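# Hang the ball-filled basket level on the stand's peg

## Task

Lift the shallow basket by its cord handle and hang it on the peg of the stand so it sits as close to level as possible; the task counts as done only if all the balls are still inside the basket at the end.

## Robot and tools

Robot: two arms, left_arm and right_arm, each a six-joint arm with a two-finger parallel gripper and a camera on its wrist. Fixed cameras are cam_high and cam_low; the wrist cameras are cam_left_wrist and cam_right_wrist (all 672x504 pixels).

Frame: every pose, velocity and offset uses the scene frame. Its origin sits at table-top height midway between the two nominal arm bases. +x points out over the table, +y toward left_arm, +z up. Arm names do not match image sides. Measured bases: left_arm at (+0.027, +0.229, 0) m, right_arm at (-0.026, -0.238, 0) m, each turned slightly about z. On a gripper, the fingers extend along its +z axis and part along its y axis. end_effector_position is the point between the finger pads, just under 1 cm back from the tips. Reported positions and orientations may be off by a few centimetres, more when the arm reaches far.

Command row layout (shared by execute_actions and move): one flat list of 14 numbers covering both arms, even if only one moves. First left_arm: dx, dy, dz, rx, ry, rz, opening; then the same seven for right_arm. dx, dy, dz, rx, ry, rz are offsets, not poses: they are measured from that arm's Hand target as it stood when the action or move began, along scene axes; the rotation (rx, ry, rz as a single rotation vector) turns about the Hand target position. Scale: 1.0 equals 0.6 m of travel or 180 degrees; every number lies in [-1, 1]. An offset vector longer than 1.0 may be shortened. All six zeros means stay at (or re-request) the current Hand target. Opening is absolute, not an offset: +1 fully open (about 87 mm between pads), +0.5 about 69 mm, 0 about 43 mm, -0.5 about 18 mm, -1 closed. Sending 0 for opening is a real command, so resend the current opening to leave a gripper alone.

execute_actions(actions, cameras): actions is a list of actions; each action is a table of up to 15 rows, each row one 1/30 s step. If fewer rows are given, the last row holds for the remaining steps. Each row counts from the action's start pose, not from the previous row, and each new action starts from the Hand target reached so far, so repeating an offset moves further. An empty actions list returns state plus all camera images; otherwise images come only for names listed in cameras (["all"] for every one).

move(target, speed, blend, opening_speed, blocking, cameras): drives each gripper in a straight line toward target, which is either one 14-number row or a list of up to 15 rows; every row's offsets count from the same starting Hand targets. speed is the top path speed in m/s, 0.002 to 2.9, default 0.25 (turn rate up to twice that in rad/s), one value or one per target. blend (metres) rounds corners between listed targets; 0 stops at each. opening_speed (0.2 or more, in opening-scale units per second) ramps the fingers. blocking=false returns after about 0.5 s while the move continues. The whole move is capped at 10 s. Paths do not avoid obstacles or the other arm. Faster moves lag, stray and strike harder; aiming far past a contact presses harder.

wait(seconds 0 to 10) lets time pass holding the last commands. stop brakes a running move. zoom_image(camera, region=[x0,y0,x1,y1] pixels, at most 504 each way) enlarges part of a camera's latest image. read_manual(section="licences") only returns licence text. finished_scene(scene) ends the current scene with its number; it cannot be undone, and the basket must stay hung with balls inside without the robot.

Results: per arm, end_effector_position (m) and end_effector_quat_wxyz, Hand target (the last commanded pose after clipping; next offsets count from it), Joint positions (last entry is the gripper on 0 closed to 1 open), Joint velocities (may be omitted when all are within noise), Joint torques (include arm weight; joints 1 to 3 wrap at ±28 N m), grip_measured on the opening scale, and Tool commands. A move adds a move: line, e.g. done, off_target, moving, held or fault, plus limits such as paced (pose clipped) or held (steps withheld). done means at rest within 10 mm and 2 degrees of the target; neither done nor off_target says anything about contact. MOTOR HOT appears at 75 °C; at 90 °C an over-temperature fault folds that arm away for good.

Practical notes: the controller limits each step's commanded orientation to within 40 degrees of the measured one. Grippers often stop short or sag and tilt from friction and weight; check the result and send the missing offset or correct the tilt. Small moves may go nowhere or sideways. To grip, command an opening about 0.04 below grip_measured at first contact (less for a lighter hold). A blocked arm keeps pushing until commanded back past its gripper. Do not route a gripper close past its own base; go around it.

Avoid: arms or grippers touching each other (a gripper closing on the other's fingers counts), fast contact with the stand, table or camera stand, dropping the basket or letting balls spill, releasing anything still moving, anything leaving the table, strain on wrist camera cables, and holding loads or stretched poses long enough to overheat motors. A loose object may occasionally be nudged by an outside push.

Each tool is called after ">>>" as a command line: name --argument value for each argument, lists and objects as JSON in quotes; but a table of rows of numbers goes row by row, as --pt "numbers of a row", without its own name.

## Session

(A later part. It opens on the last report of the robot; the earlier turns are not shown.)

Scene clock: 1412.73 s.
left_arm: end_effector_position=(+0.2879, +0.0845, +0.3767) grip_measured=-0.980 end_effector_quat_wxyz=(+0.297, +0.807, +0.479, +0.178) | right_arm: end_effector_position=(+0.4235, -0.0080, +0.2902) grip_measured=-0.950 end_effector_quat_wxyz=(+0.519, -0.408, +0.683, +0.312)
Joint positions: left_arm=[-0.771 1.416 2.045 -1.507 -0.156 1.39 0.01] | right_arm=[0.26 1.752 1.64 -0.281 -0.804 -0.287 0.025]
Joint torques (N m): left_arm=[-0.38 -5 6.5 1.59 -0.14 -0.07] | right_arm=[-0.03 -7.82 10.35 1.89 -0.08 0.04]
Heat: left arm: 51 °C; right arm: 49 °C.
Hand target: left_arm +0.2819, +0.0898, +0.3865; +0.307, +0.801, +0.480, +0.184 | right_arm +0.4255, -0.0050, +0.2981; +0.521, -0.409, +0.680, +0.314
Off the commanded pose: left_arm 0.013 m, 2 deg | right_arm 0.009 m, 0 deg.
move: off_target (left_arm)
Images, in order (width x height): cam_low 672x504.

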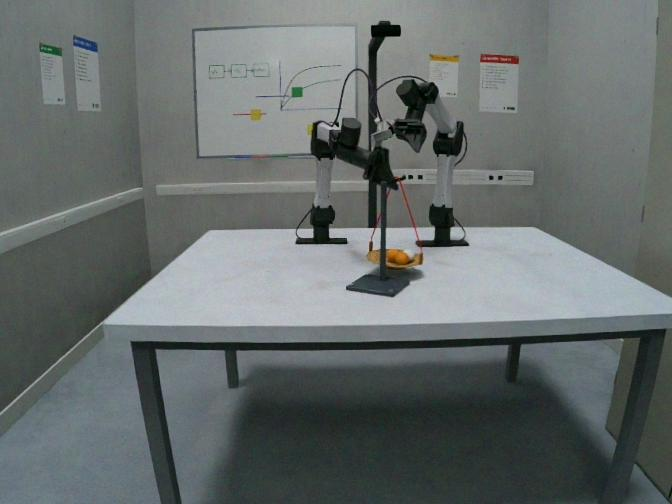

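>>> move --target '[0,0,0,0,0,0,-1,0,0,-0.02,0,0,0,-1]' --speed 0.02

>>> move --target '[0,0,0,0,0,0,-1,0,0,-0.004,0,0,0,-1]' --speed 0.02 --cameras '["cam_low"]'

>>> zoom_image --camera "cam_low" --region '[360, 230, 430, 300]'

Scene clock: 1424.30 s.
left_arm: end_effector_position=(+0.2879, +0.0845, +0.3767) grip_measured=-0.980 end_effector_quat_wxyz=(+0.297, +0.807, +0.479, +0.178) | right_arm: end_effector_position=(+0.4238, -0.0079, +0.2907) grip_measured=-0.950 end_effector_quat_wxyz=(+0.520, -0.409, +0.682, +0.312)
Joint positions: left_arm=[-0.771 1.416 2.045 -1.507 -0.156 1.39 0.01] | right_arm=[0.26 1.752 1.64 -0.279 -0.804 -0.287 0.025]
Joint torques (N m): left_arm=[-0.36 -5.03 6.53 1.59 -0.15 -0.07] | right_arm=[-0.34 -8.16 5.61 2.4 -0.06 0.05]
Heat: left arm: 51 °C; right arm: 52 °C.
Hand target: left_arm +0.2819, +0.0898, +0.3865; +0.307, +0.801, +0.480, +0.184 | right_arm +0.4255, -0.0050, +0.2861; +0.522, -0.409, +0.680, +0.314
Off the commanded pose: left_arm 0.013 m, 2 deg | right_arm 0.006 m, 0 deg.
move: off_target (left_arm)

Scene clock: 1425.07 s.
left_arm: end_effector_position=(+0.2879, +0.0845, +0.3767) grip_measured=-0.980 end_effector_quat_wxyz=(+0.297, +0.807, +0.479, +0.178) | right_arm: end_effector_position=(+0.4242, -0.0078, +0.2880) grip_measured=-0.950 end_effector_quat_wxyz=(+0.520, -0.409, +0.682, +0.312)
Joint positions: left_arm=[-0.771 1.416 2.045 -1.507 -0.156 1.39 0.01] | right_arm=[0.26 1.752 1.629 -0.267 -0.804 -0.287 0.025]
Joint torques (N m): left_arm=[-0.39 -5.03 6.52 1.59 -0.15 -0.06] | right_arm=[0.03 -8.46 5.61 2.33 -0.06 0.05]
Heat: left arm: 51 °C; right arm: 52 °C.
Hand target: left_arm +0.2819, +0.0898, +0.3865; +0.307, +0.801, +0.480, +0.184 | right_arm +0.4255, -0.0050, +0.2838; +0.522, -0.409, +0.680, +0.314
Off the commanded pose: left_arm 0.013 m, 2 deg | right_arm 0.005 m, 0 deg.
move: off_target (left_arm)
Images, in order (width x height): cam_low 672x504.

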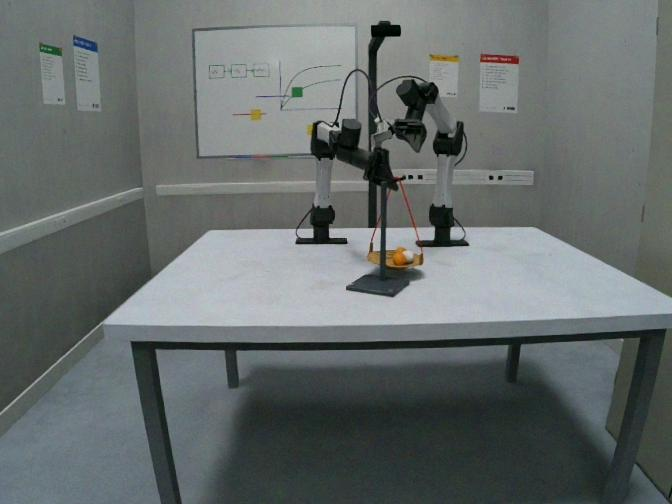

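Scaled by 7.200 from the camera's 672x504 image, which has a finer 960x720 frame.

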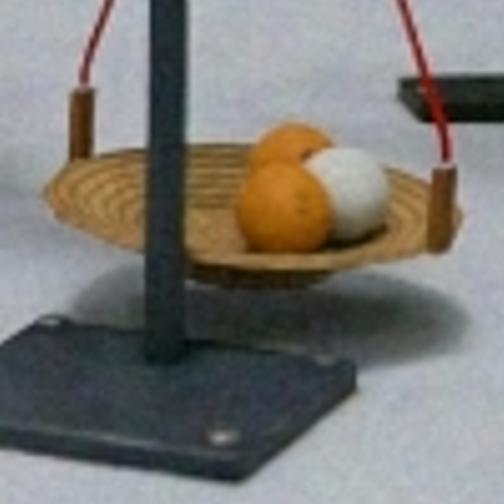

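>>> move --target '[0,0,0,0,0,0,-1,0,0,-0.004,0,0,0,-1]' --speed 0.02 --cameras '["cam_low"]'

>>> zoom_image --camera "cam_low" --region '[360, 230, 430, 300]'

Scene clock: 1429.23 s.
left_arm: end_effector_position=(+0.2879, +0.0845, +0.3767) grip_measured=-0.980 end_effector_quat_wxyz=(+0.297, +0.807, +0.479, +0.178) | right_arm: end_effector_position=(+0.4249, -0.0077, +0.2863) grip_measured=-0.950 end_effector_quat_wxyz=(+0.522, -0.409, +0.681, +0.312)
Joint positions: left_arm=[-0.771 1.416 2.045 -1.507 -0.156 1.39 0.01] | right_arm=[0.26 1.752 1.62 -0.254 -0.804 -0.287 0.025]
Joint torques (N m): left_arm=[-0.35 -5.01 6.52 1.59 -0.14 -0.06] | right_arm=[0.08 -8.38 5.5 2.29 -0.11 0]
Heat: left arm: 51 °C; right arm: 51 °C.
Hand target: left_arm +0.2819, +0.0898, +0.3865; +0.307, +0.801, +0.480, +0.184 | right_arm +0.4256, -0.0049, +0.2815; +0.522, -0.409, +0.680, +0.314
Off the commanded pose: left_arm 0.013 m, 2 deg | right_arm 0.006 m, 0 deg.
move: off_target (left_arm)
Images, in order (width x height): cam_low 672x504.

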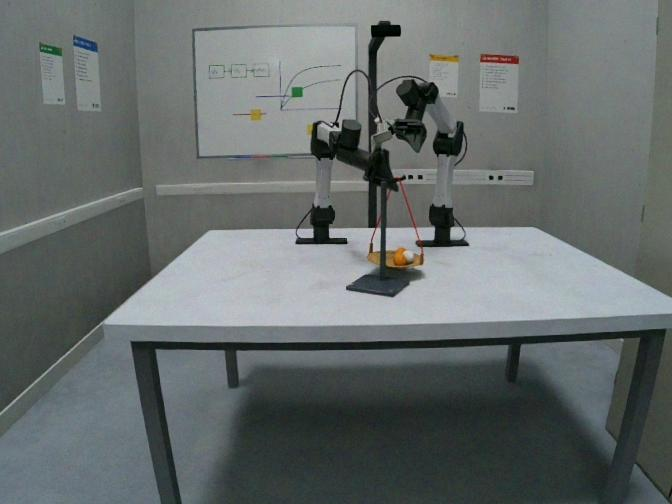

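Scaled by 7.200 from the camera's 672x504 image, which has a finer 960x720 frame.

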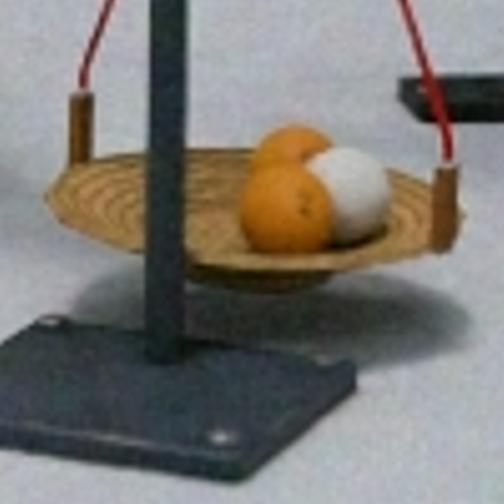

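>>> move --target '[0,0,0,0,0,0,-1,0,0,0,0,0,0,-0.1]' --opening_speed 0.2 --cameras '["cam_low","cam_right_wrist"]'

>>> zoom_image --camera "cam_low" --region '[360, 230, 430, 300]'

Scene clock: 1437.17 s.
left_arm: end_effector_position=(+0.2879, +0.0845, +0.3767) grip_measured=-0.980 end_effector_quat_wxyz=(+0.297, +0.807, +0.479, +0.178) | right_arm: end_effector_position=(+0.4257, -0.0075, +0.2875) grip_measured=-0.100 end_effector_quat_wxyz=(+0.524, -0.410, +0.679, +0.311)
Joint positions: left_arm=[-0.771 1.416 2.045 -1.507 -0.156 1.39 0.01] | right_arm=[0.26 1.752 1.62 -0.247 -0.804 -0.287 0.45]
Joint torques (N m): left_arm=[-0.4 -5.03 6.5 1.6 -0.14 -0.06] | right_arm=[-0.02 -8.68 5.86 2.22 -0.08 0.03]
Heat: left arm: 51 °C; right arm: 50 °C.
Hand target: left_arm +0.2819, +0.0898, +0.3865; +0.307, +0.801, +0.480, +0.184 | right_arm +0.4255, -0.0050, +0.2815; +0.522, -0.409, +0.680, +0.314
Off the commanded pose: left_arm 0.013 m, 2 deg | right_arm 0.007 m, 1 deg.
move: off_target (left_arm)
camera_calibration:
cam_right_wrist: T_world_to_cam=[[0.881212, -0.472696, 0.00500263, -0.38149], [-0.428591, -0.803366, -0.413416, 0.315995], [0.199439, 0.362163, -0.910529, 0.322886], [0, 0, 0, 1]] pos_world=[0.40721, -0.0434061, 0.426543]
Images, in order (width x height): cam_low 672x504, cam_right_wrist 672x504.

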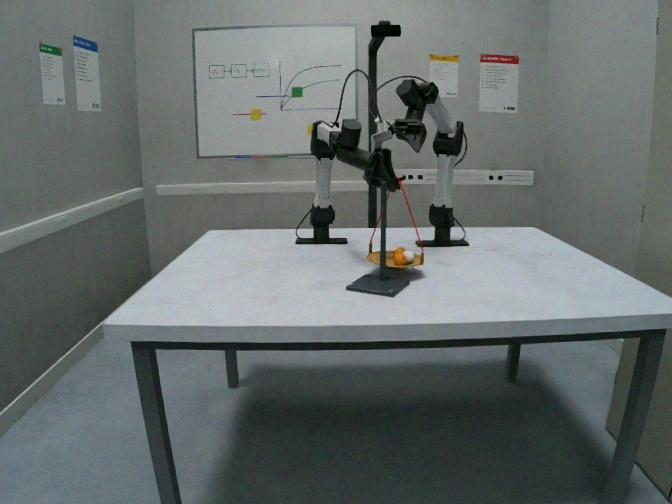

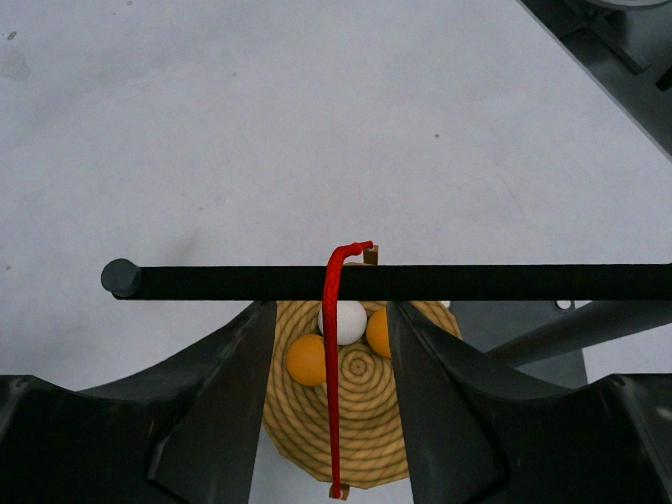

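Scaled by 7.200 from the camera's 672x504 image, which has a finer 960x720 frame.

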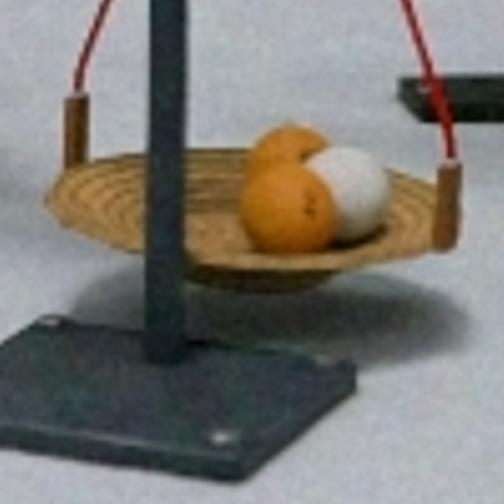

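>>> wait --seconds 1 --cameras '["cam_low","cam_right_wrist","cam_high"]'

>>> zoom_image --camera "cam_low" --region '[362, 238, 398, 274]'

>>> zoom_image --camera "cam_low" --region '[392, 238, 428, 274]'

Scene clock: 1444.30 s.
left_arm: end_effector_position=(+0.2879, +0.0845, +0.3767) grip_measured=-0.980 end_effector_quat_wxyz=(+0.297, +0.807, +0.479, +0.178) | right_arm: end_effector_position=(+0.4257, -0.0075, +0.2875) grip_measured=-0.100 end_effector_quat_wxyz=(+0.524, -0.410, +0.679, +0.311)
Joint positions: left_arm=[-0.771 1.416 2.045 -1.507 -0.156 1.39 0.01] | right_arm=[0.26 1.752 1.62 -0.247 -0.804 -0.287 0.45]
Joint torques (N m): left_arm=[-0.36 -5.03 6.52 1.59 -0.15 -0.06] | right_arm=[0.12 -8.38 5.68 2.19 -0.07 0.11]
Heat: left arm: 51 °C; right arm: 50 °C.
Hand target: left_arm +0.2819, +0.0898, +0.3865; +0.307, +0.801, +0.480, +0.184 | right_arm +0.4255, -0.0050, +0.2815; +0.522, -0.409, +0.680, +0.314
Tool commands: left_gripper/opening=-1.0 right_gripper/opening=-0.1
Off the commanded pose: left_arm 0.013 m, 2 deg | right_arm 0.007 m, 1 deg.
wait: 1.00 s; at rest from the start
camera_calibration:
cam_right_wrist: T_world_to_cam=[[0.881212, -0.472696, 0.00500263, -0.38149], [-0.428591, -0.803366, -0.413416, 0.315995], [0.199439, 0.362163, -0.910529, 0.322886], [0, 0, 0, 1]] pos_world=[0.40721, -0.0434061, 0.426543]
Images, in order (width x height): cam_high 672x504, cam_low 672x504, cam_right_wrist 672x504.

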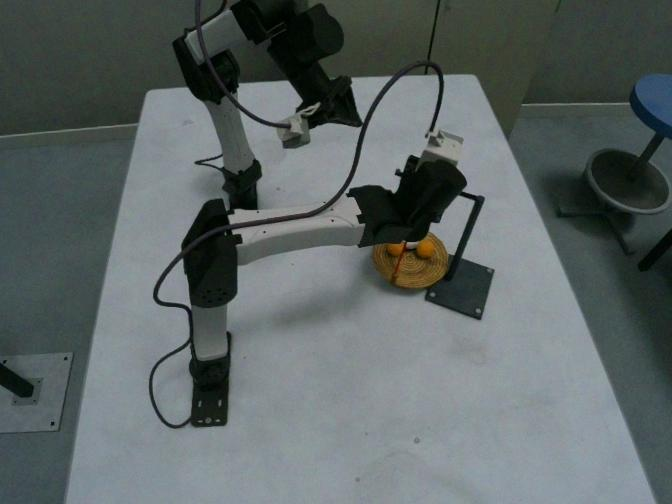

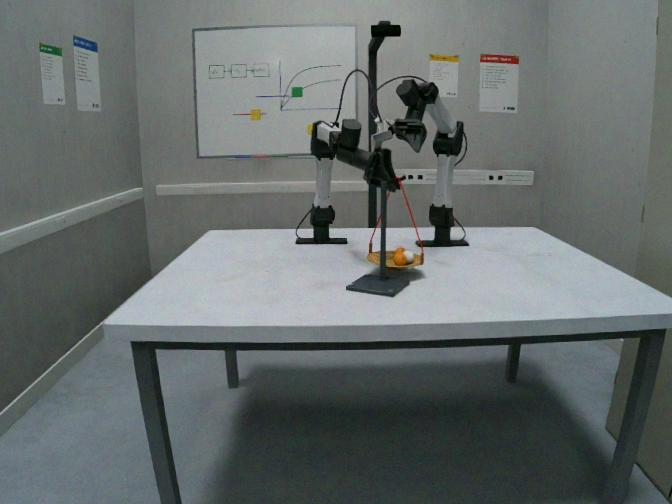

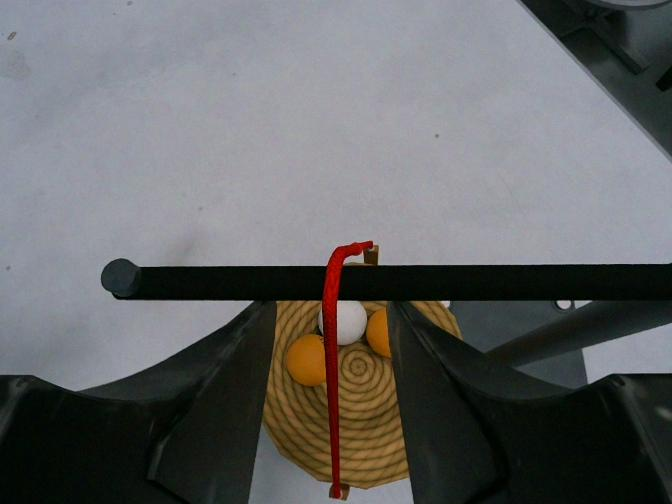

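Scaled by 14.000 from the camera's 672x504 image, which has a finer 960x720 frame.

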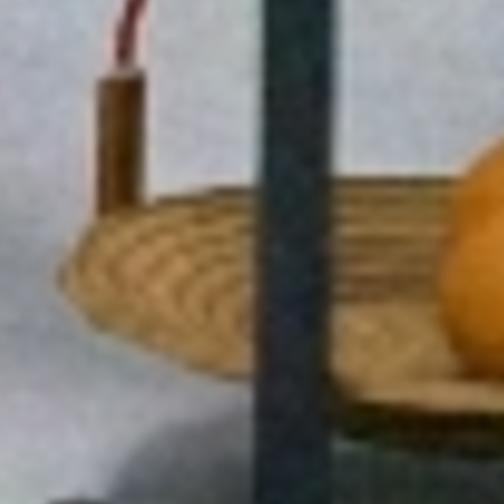

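Scaled by 14.000 from the camera's 672x504 image, which has a finer 960x720 frame.

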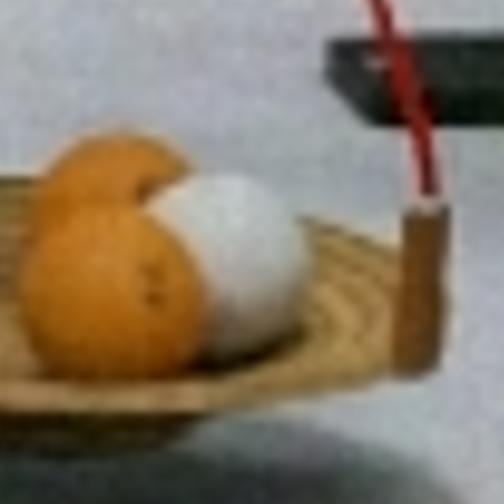

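>>> zoom_image --camera "cam_low" --region '[340, 20, 440, 300]'

>>> zoom_image --camera "cam_low" --region '[90, 0, 594, 504]'

Scaled by 1.800 from the camera's 672x504 image, which has a finer 960x720 frame.

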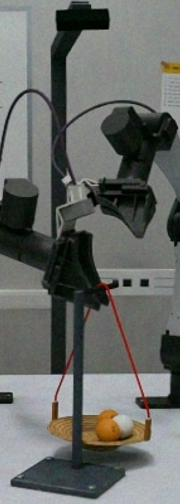

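Scaled by 1.000.

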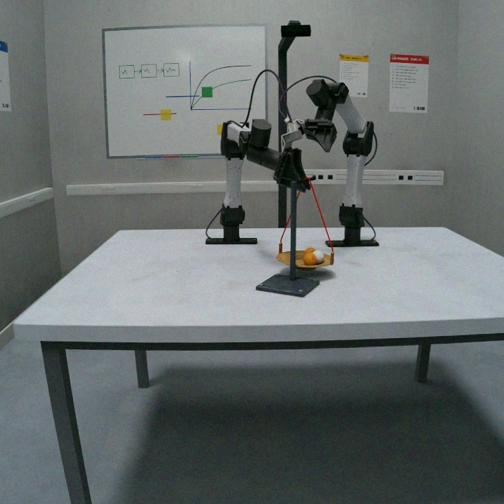

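>>> move --target '[0,0,0,0,0,0,-1,0,0,0,0,0,0,-1]' --opening_speed 0.5 --cameras '["cam_low"]'

>>> zoom_image --camera "cam_low" --region '[360, 230, 430, 300]'

>>> move --target '[0,0,0,0,0,0,-1,0,0,-0.004,0,0,0,-1]' --speed 0.01 --cameras '["cam_low"]'

>>> zoom_image --camera "cam_low" --region '[360, 230, 430, 300]'

Scene clock: 1506.73 s.
left_arm: end_effector_position=(+0.2879, +0.0845, +0.3767) grip_measured=-0.980 end_effector_quat_wxyz=(+0.297, +0.807, +0.479, +0.178) | right_arm: end_effector_position=(+0.4257, -0.0075, +0.2876) grip_measured=-0.948 end_effector_quat_wxyz=(+0.525, -0.410, +0.679, +0.311)
Joint positions: left_arm=[-0.771 1.416 2.045 -1.507 -0.156 1.39 0.01] | right_arm=[0.26 1.752 1.62 -0.246 -0.804 -0.287 0.026]
Joint torques (N m): left_arm=[-0.36 -5 6.53 1.59 -0.14 -0.06] | right_arm=[0.1 -8.42 5.52 2.21 -0.03 0.06]
Heat: left arm: 51 °C; right arm: 47 °C.
Hand target: left_arm +0.2819, +0.0898, +0.3865; +0.307, +0.801, +0.480, +0.184 | right_arm +0.4256, -0.0049, +0.2815; +0.522, -0.409, +0.680, +0.314
Off the commanded pose: left_arm 0.013 m, 2 deg | right_arm 0.007 m, 1 deg.
move: off_target (left_arm)
Images, in order (width x height): cam_low 672x504.

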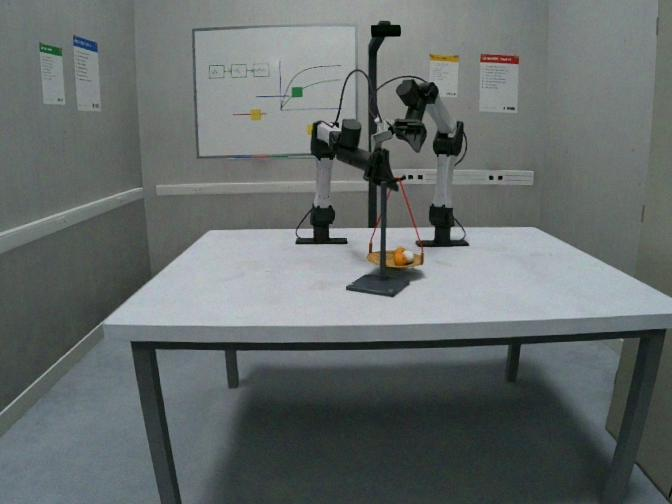

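Scaled by 7.200 from the camera's 672x504 image, which has a finer 960x720 frame.

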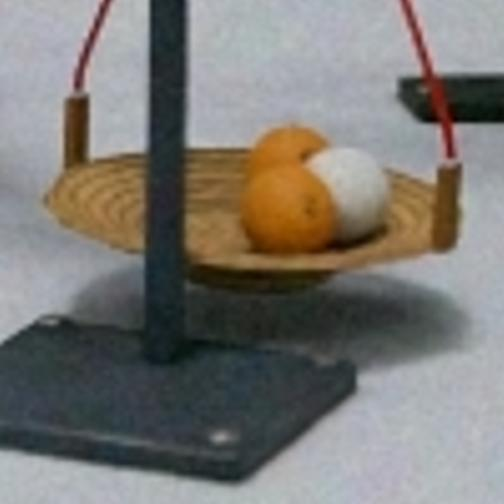

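Scene clock: 1507.47 s.
left_arm: end_effector_position=(+0.2879, +0.0845, +0.3767) grip_measured=-0.980 end_effector_quat_wxyz=(+0.297, +0.807, +0.479, +0.178) | right_arm: end_effector_position=(+0.4262, -0.0074, +0.2860) grip_measured=-0.948 end_effector_quat_wxyz=(+0.525, -0.410, +0.678, +0.310)
Joint positions: left_arm=[-0.771 1.416 2.045 -1.507 -0.156 1.39 0.01] | right_arm=[0.26 1.752 1.612 -0.236 -0.804 -0.287 0.026]
Joint torques (N m): left_arm=[-0.38 -5.04 6.53 1.59 -0.15 -0.07] | right_arm=[-0.05 -8.54 5.57 2.21 -0.04 0.03]
Heat: left arm: 51 °C; right arm: 47 °C.
Hand target: left_arm +0.2819, +0.0898, +0.3865; +0.307, +0.801, +0.480, +0.184 | right_arm +0.4255, -0.0050, +0.2790; +0.522, -0.409, +0.680, +0.314
Off the commanded pose: left_arm 0.013 m, 2 deg | right_arm 0.007 m, 1 deg.
move: off_target (left_arm)
Images, in order (width x height): cam_low 672x504.

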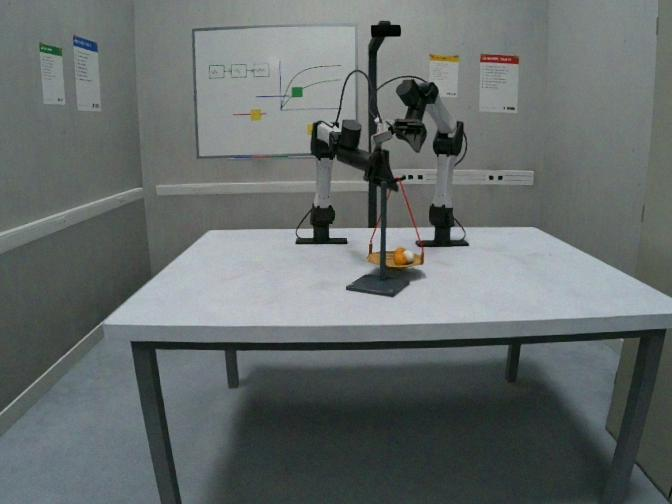

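Scaled by 7.200 from the camera's 672x504 image, which has a finer 960x720 frame.

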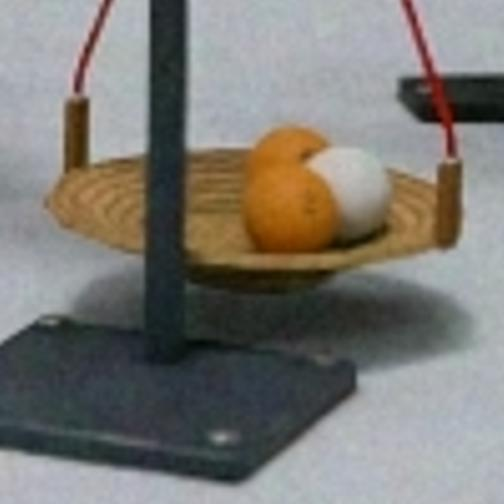

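>>> move --target '[0,0,0,0,0,0,-1,0,0,-0.004,0,0,0,-1]' --speed 0.01 --cameras '["cam_low"]'

>>> zoom_image --camera "cam_low" --region '[360, 230, 430, 300]'

Scene clock: 1511.47 s.
left_arm: end_effector_position=(+0.2879, +0.0845, +0.3767) grip_measured=-0.980 end_effector_quat_wxyz=(+0.297, +0.807, +0.479, +0.178) | right_arm: end_effector_position=(+0.4269, -0.0072, +0.2846) grip_measured=-0.948 end_effector_quat_wxyz=(+0.527, -0.410, +0.677, +0.310)
Joint positions: left_arm=[-0.771 1.416 2.045 -1.507 -0.156 1.39 0.01] | right_arm=[0.26 1.752 1.603 -0.223 -0.804 -0.287 0.026]
Joint torques (N m): left_arm=[-0.38 -5.01 6.52 1.59 -0.15 -0.06] | right_arm=[0.05 -8.44 5.22 2.23 -0.13 0.09]
Heat: left arm: 51 °C; right arm: 47 °C.
Hand target: left_arm +0.2819, +0.0898, +0.3865; +0.307, +0.801, +0.480, +0.184 | right_arm +0.4255, -0.0050, +0.2766; +0.522, -0.409, +0.680, +0.314
Off the commanded pose: left_arm 0.013 m, 2 deg | right_arm 0.008 m, 1 deg.
move: off_target (left_arm)
Images, in order (width x height): cam_low 672x504.

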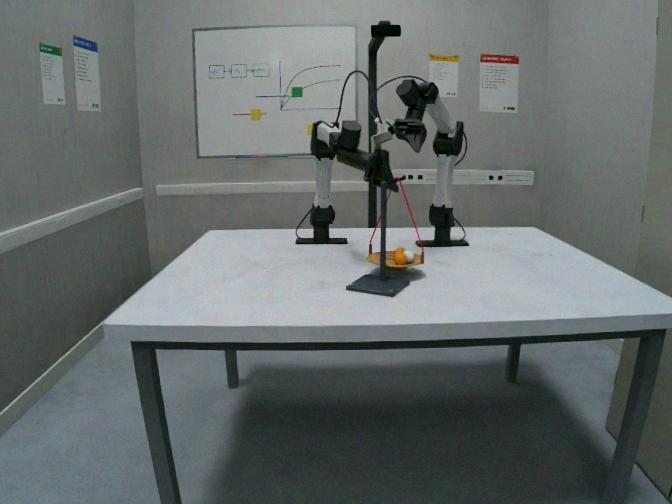

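Scaled by 7.200 from the camera's 672x504 image, which has a finer 960x720 frame.

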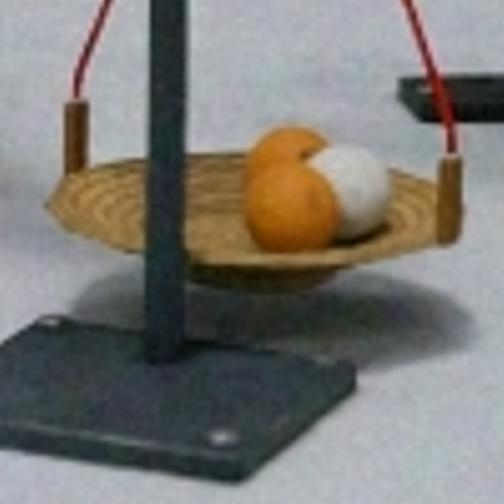

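>>> move --target '[0,0,0,0,0,0,-1,0,0,0,0,0,0,-0.1]' --opening_speed 0.2 --cameras '["cam_low","cam_right_wrist"]'

>>> zoom_image --camera "cam_low" --region '[360, 230, 430, 300]'

Scene clock: 1520.27 s.
left_arm: end_effector_position=(+0.2879, +0.0845, +0.3767) grip_measured=-0.980 end_effector_quat_wxyz=(+0.297, +0.807, +0.479, +0.178) | right_arm: end_effector_position=(+0.4270, -0.0072, +0.2847) grip_measured=-0.100 end_effector_quat_wxyz=(+0.528, -0.410, +0.676, +0.310)
Joint positions: left_arm=[-0.771 1.416 2.045 -1.507 -0.156 1.39 0.01] | right_arm=[0.26 1.752 1.603 -0.221 -0.804 -0.287 0.45]
Joint torques (N m): left_arm=[-0.38 -5.03 6.52 1.59 -0.15 -0.06] | right_arm=[0.03 -8.32 5.3 2.19 -0.1 0.04]
Heat: left arm: 51 °C; right arm: 47 °C.
Hand target: left_arm +0.2819, +0.0898, +0.3865; +0.307, +0.801, +0.480, +0.184 | right_arm +0.4255, -0.0050, +0.2765; +0.522, -0.409, +0.680, +0.314
Off the commanded pose: left_arm 0.013 m, 2 deg | right_arm 0.008 m, 1 deg.
move: off_target (left_arm)
camera_calibration:
cam_right_wrist: T_world_to_cam=[[0.881131, -0.472736, 0.0113092, -0.384294], [-0.425194, -0.802529, -0.418517, 0.315617], [0.206924, 0.36396, -0.908138, 0.316044], [0, 0, 0, 1]] pos_world=[0.407415, -0.043405, 0.423449]
Images, in order (width x height): cam_low 672x504, cam_right_wrist 672x504.

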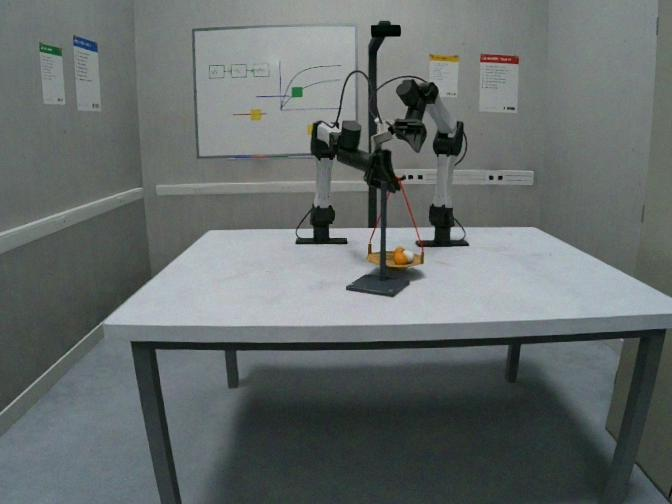

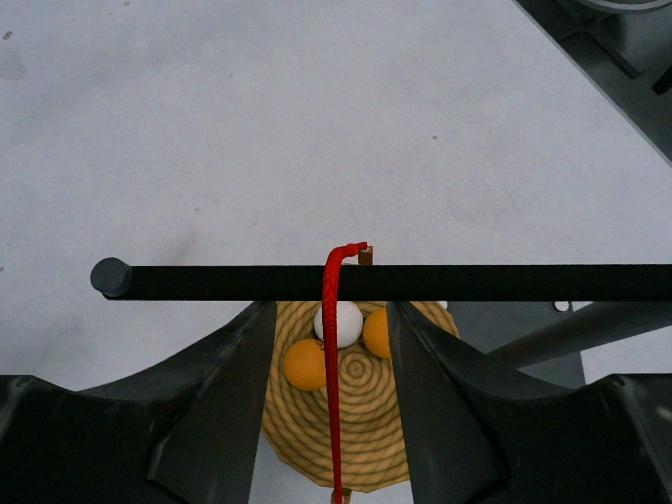

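Scaled by 7.200 from the camera's 672x504 image, which has a finer 960x720 frame.

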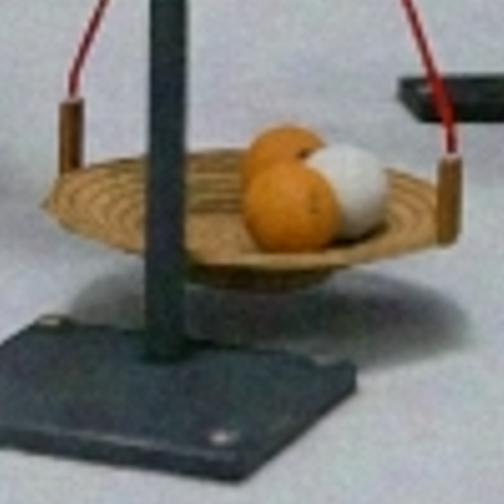

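>>> move --target '[0,0,0,0,0,0,-1,0,0,0,0,0,0,-1]' --opening_speed 0.6

>>> move --target '[0,0,0,0,0,0,-1,0,0,-0.0055,0,0,0,-1]' --speed 0.01 --cameras '["cam_low"]'

>>> zoom_image --camera "cam_low" --region '[360, 230, 430, 300]'

Scene clock: 1534.03 s.
left_arm: end_effector_position=(+0.2879, +0.0845, +0.3767) grip_measured=-0.980 end_effector_quat_wxyz=(+0.297, +0.807, +0.479, +0.178) | right_arm: end_effector_position=(+0.4270, -0.0072, +0.2847) grip_measured=-0.955 end_effector_quat_wxyz=(+0.528, -0.410, +0.676, +0.310)
Joint positions: left_arm=[-0.771 1.416 2.045 -1.507 -0.156 1.39 0.01] | right_arm=[0.26 1.752 1.603 -0.221 -0.804 -0.287 0.023]
Joint torques (N m): left_arm=[-0.38 -5.01 6.52 1.59 -0.15 -0.06] | right_arm=[-0.01 -8.66 5.24 2.21 -0.05 0.04]
Heat: left arm: 51 °C; right arm: 46 °C.
Hand target: left_arm +0.2819, +0.0898, +0.3865; +0.307, +0.801, +0.480, +0.184 | right_arm +0.4255, -0.0050, +0.2765; +0.522, -0.409, +0.680, +0.314
Off the commanded pose: left_arm 0.013 m, 2 deg | right_arm 0.009 m, 1 deg.
move: off_target (left_arm)

Scene clock: 1534.80 s.
left_arm: end_effector_position=(+0.2879, +0.0845, +0.3767) grip_measured=-0.980 end_effector_quat_wxyz=(+0.297, +0.807, +0.479, +0.178) | right_arm: end_effector_position=(+0.4281, -0.0069, +0.2830) grip_measured=-0.955 end_effector_quat_wxyz=(+0.530, -0.411, +0.674, +0.309)
Joint positions: left_arm=[-0.771 1.416 2.045 -1.507 -0.156 1.39 0.01] | right_arm=[0.26 1.752 1.59 -0.201 -0.804 -0.287 0.023]
Joint torques (N m): left_arm=[-0.36 -5.03 6.52 1.59 -0.15 -0.06] | right_arm=[0.1 -8.61 5.15 2.11 -0.07 0.1]
Heat: left arm: 51 °C; right arm: 46 °C.
Hand target: left_arm +0.2819, +0.0898, +0.3865; +0.307, +0.801, +0.480, +0.184 | right_arm +0.4255, -0.0050, +0.2733; +0.522, -0.409, +0.680, +0.314
Off the commanded pose: left_arm 0.013 m, 2 deg | right_arm 0.010 m, 1 deg.
move: off_target (left_arm)
Images, in order (width x height): cam_low 672x504.

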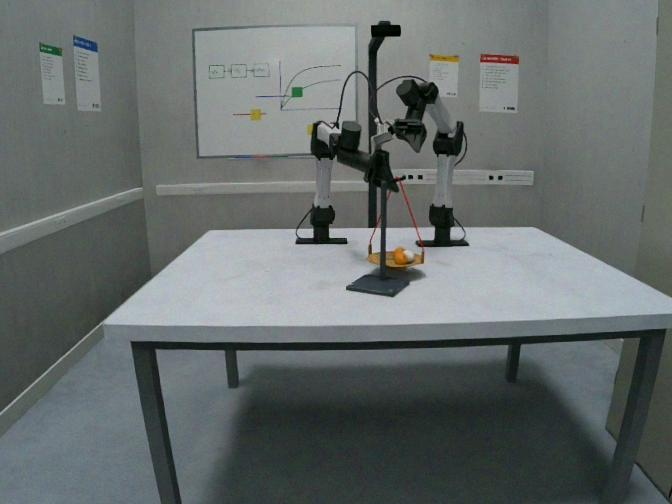

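Scaled by 7.200 from the camera's 672x504 image, which has a finer 960x720 frame.

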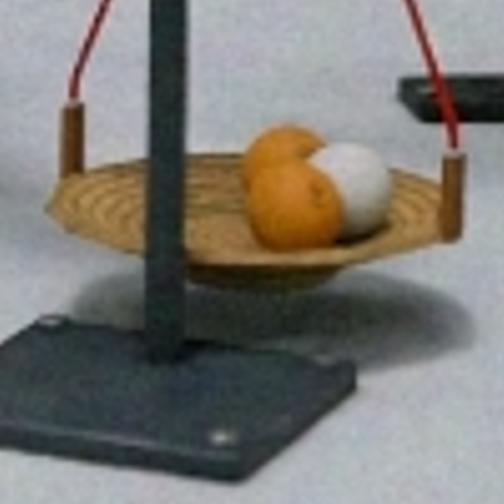

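>>> move --target '[0,0,0,0,0,0,-1,0,0,-0.005,0,0,0,-1]' --speed 0.01 --cameras '["cam_low"]'

>>> zoom_image --camera "cam_low" --region '[360, 230, 430, 300]'

Scene clock: 1539.37 s.
left_arm: end_effector_position=(+0.2879, +0.0845, +0.3767) grip_measured=-0.980 end_effector_quat_wxyz=(+0.297, +0.807, +0.479, +0.178) | right_arm: end_effector_position=(+0.4284, -0.0068, +0.2801) grip_measured=-0.955 end_effector_quat_wxyz=(+0.531, -0.411, +0.674, +0.309)
Joint positions: left_arm=[-0.771 1.416 2.045 -1.507 -0.156 1.39 0.01] | right_arm=[0.26 1.752 1.578 -0.188 -0.804 -0.287 0.023]
Joint torques (N m): left_arm=[-0.35 -5.03 6.52 1.59 -0.14 -0.06] | right_arm=[-0.18 -8.42 5.44 2.11 -0.1 0.11]
Heat: left arm: 51 °C; right arm: 46 °C.
Hand target: left_arm +0.2819, +0.0898, +0.3865; +0.307, +0.801, +0.480, +0.184 | right_arm +0.4255, -0.0050, +0.2703; +0.522, -0.409, +0.680, +0.314
Off the commanded pose: left_arm 0.013 m, 2 deg | right_arm 0.010 m, 1 deg.
move: off_target (left_arm)
Images, in order (width x height): cam_low 672x504.

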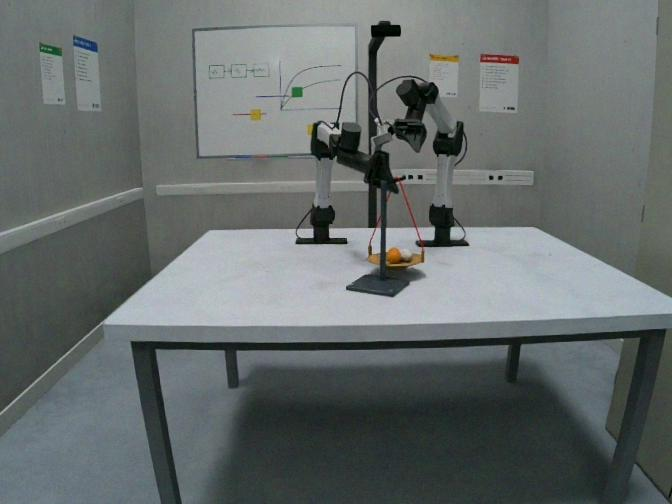

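Scaled by 7.200 from the camera's 672x504 image, which has a finer 960x720 frame.

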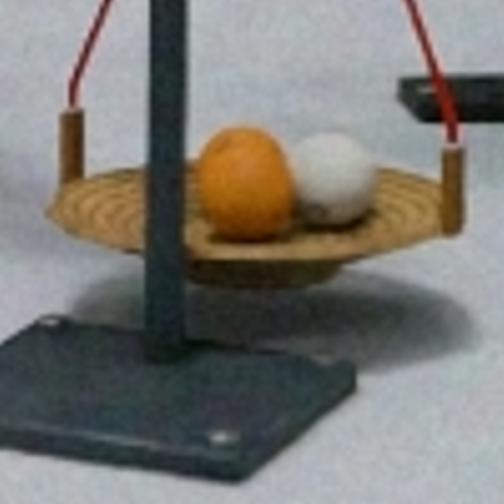

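>>> move --target '[0,0,0,0,0,0,-1,0,0,0,0,0,0,-0.1]' --opening_speed 0.2 --cameras '["cam_low","cam_right_wrist"]'

>>> zoom_image --camera "cam_low" --region '[360, 230, 430, 300]'

Scene clock: 1547.57 s.
left_arm: end_effector_position=(+0.2879, +0.0845, +0.3767) grip_measured=-0.980 end_effector_quat_wxyz=(+0.297, +0.807, +0.479, +0.178) | right_arm: end_effector_position=(+0.4285, -0.0068, +0.2802) grip_measured=-0.100 end_effector_quat_wxyz=(+0.531, -0.411, +0.674, +0.309)
Joint positions: left_arm=[-0.771 1.416 2.045 -1.507 -0.156 1.39 0.01] | right_arm=[0.26 1.752 1.578 -0.188 -0.804 -0.287 0.45]
Joint torques (N m): left_arm=[-0.38 -5.04 6.53 1.59 -0.14 -0.06] | right_arm=[-0.38 -8.61 4.97 2.16 -0.03 0.08]
Heat: left arm: 51 °C; right arm: 47 °C.
Hand target: left_arm +0.2819, +0.0898, +0.3865; +0.307, +0.801, +0.480, +0.184 | right_arm +0.4255, -0.0050, +0.2703; +0.522, -0.409, +0.680, +0.314
Off the commanded pose: left_arm 0.013 m, 2 deg | right_arm 0.010 m, 1 deg.
move: off_target (left_arm)
camera_calibration:
cam_right_wrist: T_world_to_cam=[[0.881016, -0.472742, 0.0180403, -0.387146], [-0.421453, -0.801613, -0.424021, 0.314641], [0.214914, 0.365967, -0.905472, 0.307416], [0, 0, 0, 1]] pos_world=[0.40762, -0.0433038, 0.418756]
Images, in order (width x height): cam_low 672x504, cam_right_wrist 672x504.

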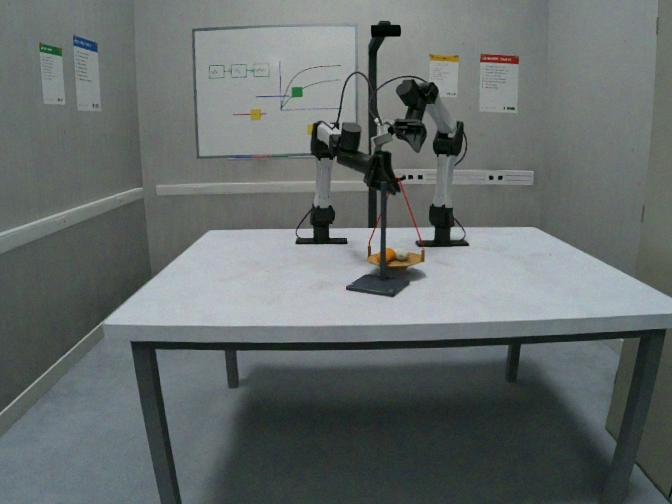

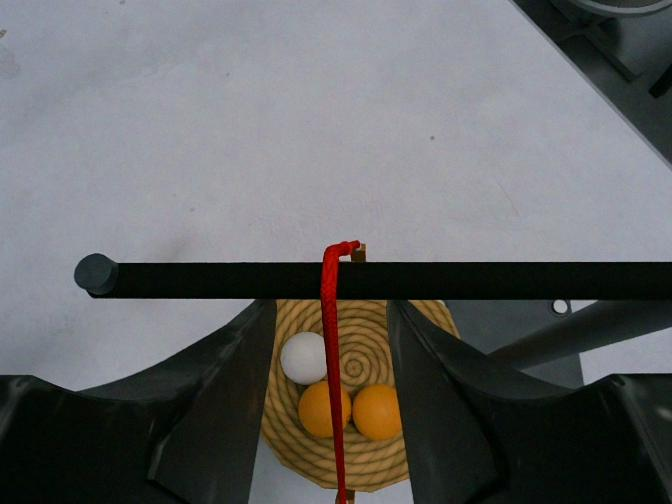

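Scaled by 7.200 from the camera's 672x504 image, which has a finer 960x720 frame.

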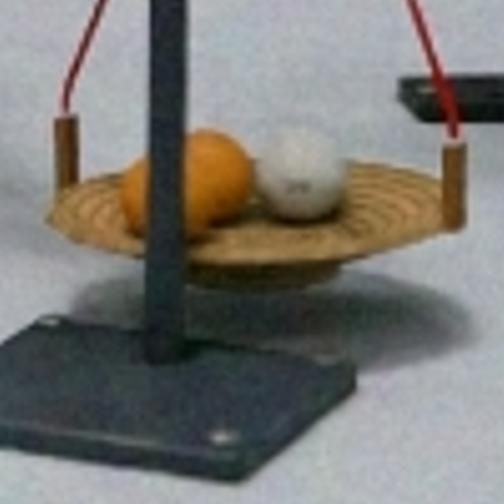

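>>> move --target '[0,0,0,0,0,0,-1,0,0,0,0,0,0,-1]' --opening_speed 0.6

>>> move --target '[0,0,0,0,0,0,-1,0,0,0.025,0,0,0,-1]' --speed 0.02

>>> move --target '[0,0,0,0,0,0,-1,0,0,0.004,0,0,0,-1]' --speed 0.01 --cameras '["cam_low"]'

>>> zoom_image --camera "cam_low" --region '[360, 230, 430, 300]'

Scene clock: 1556.50 s.
left_arm: end_effector_position=(+0.2879, +0.0845, +0.3767) grip_measured=-0.980 end_effector_quat_wxyz=(+0.297, +0.807, +0.479, +0.178) | right_arm: end_effector_position=(+0.4285, -0.0068, +0.2802) grip_measured=-0.961 end_effector_quat_wxyz=(+0.531, -0.411, +0.674, +0.309)
Joint positions: left_arm=[-0.771 1.416 2.045 -1.507 -0.156 1.39 0.01] | right_arm=[0.26 1.752 1.578 -0.188 -0.804 -0.287 0.019]
Joint torques (N m): left_arm=[-0.36 -5.03 6.52 1.59 -0.14 -0.06] | right_arm=[0.08 -8.64 5.16 2.03 -0.16 0.11]
Heat: left arm: 51 °C; right arm: 47 °C.
Hand target: left_arm +0.2819, +0.0898, +0.3865; +0.307, +0.801, +0.480, +0.184 | right_arm +0.4255, -0.0050, +0.2703; +0.522, -0.409, +0.680, +0.314
Off the commanded pose: left_arm 0.013 m, 2 deg | right_arm 0.010 m, 1 deg.
move: off_target (left_arm)

Scene clock: 1557.70 s.
left_arm: end_effector_position=(+0.2879, +0.0845, +0.3767) grip_measured=-0.980 end_effector_quat_wxyz=(+0.297, +0.807, +0.479, +0.178) | right_arm: end_effector_position=(+0.4266, -0.0073, +0.2795) grip_measured=-0.961 end_effector_quat_wxyz=(+0.525, -0.410, +0.678, +0.311)
Joint positions: left_arm=[-0.771 1.416 2.045 -1.507 -0.156 1.39 0.01] | right_arm=[0.26 1.752 1.587 -0.212 -0.804 -0.287 0.019]
Joint torques (N m): left_arm=[-0.38 -5.03 6.53 1.59 -0.15 -0.06] | right_arm=[-0.05 -8.42 9.85 1.78 -0.08 0.12]
Heat: left arm: 51 °C; right arm: 47 °C.
Hand target: left_arm +0.2819, +0.0898, +0.3865; +0.307, +0.801, +0.480, +0.184 | right_arm +0.4255, -0.0050, +0.2852; +0.521, -0.409, +0.680, +0.314
Off the commanded pose: left_arm 0.013 m, 2 deg | right_arm 0.006 m, 1 deg.
move: off_target (left_arm)

Scene clock: 1558.53 s.
left_arm: end_effector_position=(+0.2879, +0.0845, +0.3767) grip_measured=-0.980 end_effector_quat_wxyz=(+0.297, +0.807, +0.479, +0.178) | right_arm: end_effector_position=(+0.4258, -0.0074, +0.2811) grip_measured=-0.961 end_effector_quat_wxyz=(+0.523, -0.409, +0.680, +0.311)
Joint positions: left_arm=[-0.771 1.416 2.045 -1.507 -0.156 1.39 0.01] | right_arm=[0.26 1.752 1.596 -0.227 -0.804 -0.287 0.019]
Joint torques (N m): left_arm=[-0.36 -5 6.52 1.59 -0.14 -0.06] | right_arm=[-0.14 -8.32 9.94 1.78 -0.08 0.06]
Heat: left arm: 51 °C; right arm: 47 °C.
Hand target: left_arm +0.2819, +0.0898, +0.3865; +0.307, +0.801, +0.480, +0.184 | right_arm +0.4255, -0.0049, +0.2877; +0.522, -0.409, +0.680, +0.314
Off the commanded pose: left_arm 0.013 m, 2 deg | right_arm 0.007 m, 0 deg.
move: off_target (left_arm)
Images, in order (width x height): cam_low 672x504.

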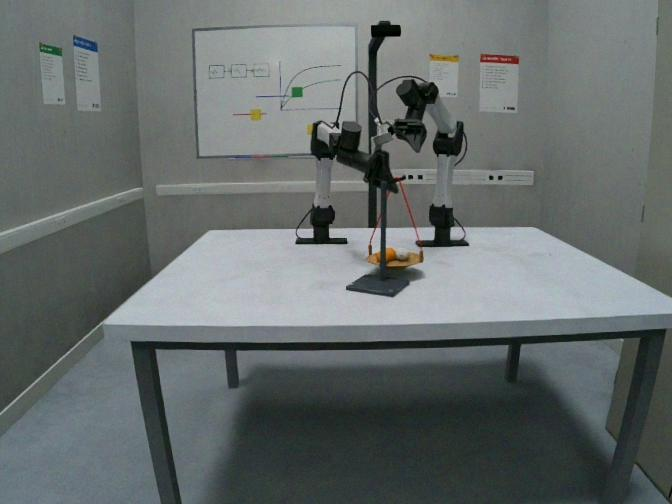

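Scaled by 7.200 from the camera's 672x504 image, which has a finer 960x720 frame.

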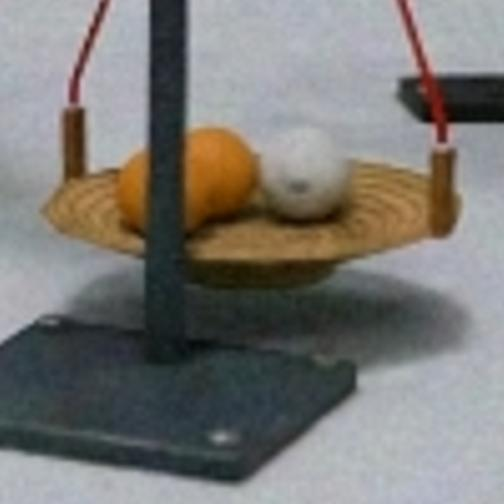

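>>> move --target '[0,0,0,0,0,0,-1,0,0,0.004,0,0,0,-1]' --speed 0.01 --cameras '["cam_low"]'

>>> zoom_image --camera "cam_low" --region '[360, 230, 430, 300]'

Scene clock: 1564.17 s.
left_arm: end_effector_position=(+0.2879, +0.0845, +0.3767) grip_measured=-0.980 end_effector_quat_wxyz=(+0.297, +0.807, +0.479, +0.178) | right_arm: end_effector_position=(+0.4251, -0.0076, +0.2826) grip_measured=-0.961 end_effector_quat_wxyz=(+0.521, -0.409, +0.681, +0.312)
Joint positions: left_arm=[-0.771 1.416 2.045 -1.507 -0.156 1.39 0.01] | right_arm=[0.26 1.752 1.606 -0.241 -0.804 -0.287 0.019]
Joint torques (N m): left_arm=[-0.36 -5.03 6.52 1.6 -0.15 -0.06] | right_arm=[-0.02 -8.28 10.29 1.79 -0.07 0.06]
Heat: left arm: 51 °C; right arm: 48 °C.
Hand target: left_arm +0.2819, +0.0898, +0.3865; +0.307, +0.801, +0.480, +0.184 | right_arm +0.4255, -0.0050, +0.2900; +0.521, -0.409, +0.680, +0.314
Off the commanded pose: left_arm 0.013 m, 2 deg | right_arm 0.008 m, 0 deg.
move: off_target (left_arm)
Images, in order (width x height): cam_low 672x504.

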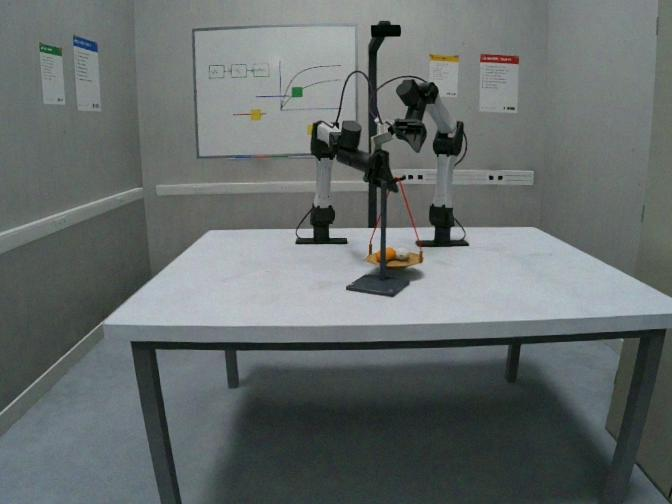

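Scaled by 7.200 from the camera's 672x504 image, which has a finer 960x720 frame.

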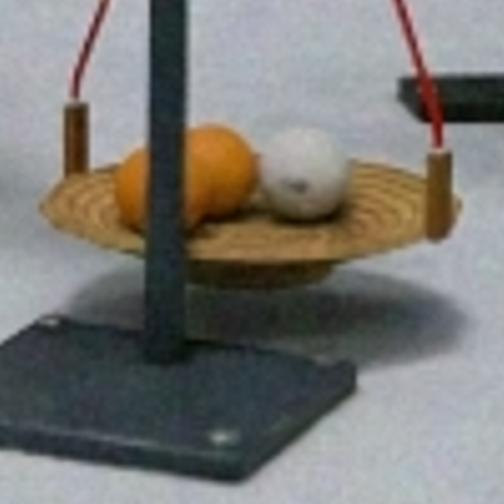

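>>> move --target '[0,0,0,0,0,0,-1,0,0,0.004,0,0,0,-1]' --speed 0.01 --cameras '["cam_low"]'

>>> zoom_image --camera "cam_low" --region '[360, 230, 430, 300]'

Scene clock: 1569.93 s.
left_arm: end_effector_position=(+0.2879, +0.0845, +0.3767) grip_measured=-0.980 end_effector_quat_wxyz=(+0.297, +0.807, +0.479, +0.178) | right_arm: end_effector_position=(+0.4246, -0.0077, +0.2846) grip_measured=-0.961 end_effector_quat_wxyz=(+0.520, -0.408, +0.682, +0.312)
Joint positions: left_arm=[-0.771 1.416 2.045 -1.507 -0.156 1.39 0.01] | right_arm=[0.26 1.752 1.616 -0.254 -0.804 -0.287 0.019]
Joint torques (N m): left_arm=[-0.36 -5.03 6.53 1.59 -0.14 -0.07] | right_arm=[-0.17 -8.23 10.35 1.86 -0.12 0.08]
Heat: left arm: 51 °C; right arm: 50 °C.
Hand target: left_arm +0.2819, +0.0898, +0.3865; +0.307, +0.801, +0.480, +0.184 | right_arm +0.4255, -0.0050, +0.2925; +0.521, -0.409, +0.680, +0.314
Off the commanded pose: left_arm 0.013 m, 2 deg | right_arm 0.008 m, 0 deg.
move: off_target (left_arm)
Images, in order (width x height): cam_low 672x504.

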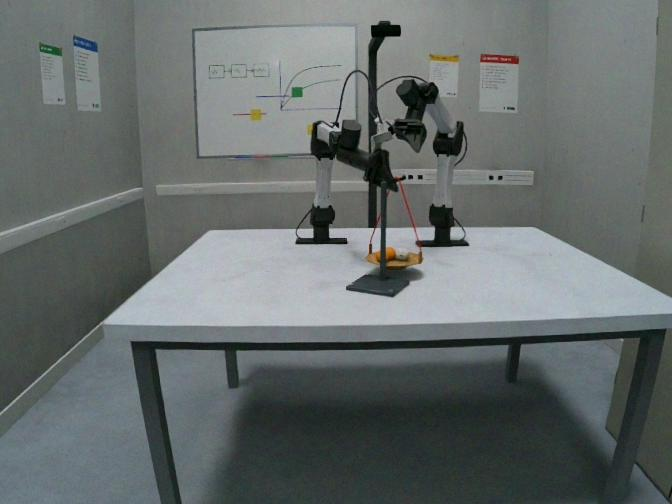

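Scaled by 7.200 from the camera's 672x504 image, which has a finer 960x720 frame.

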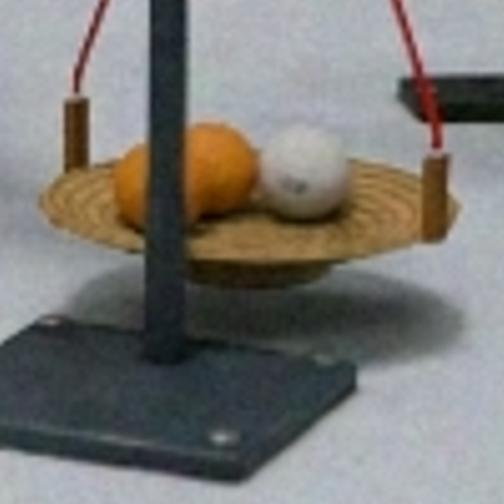

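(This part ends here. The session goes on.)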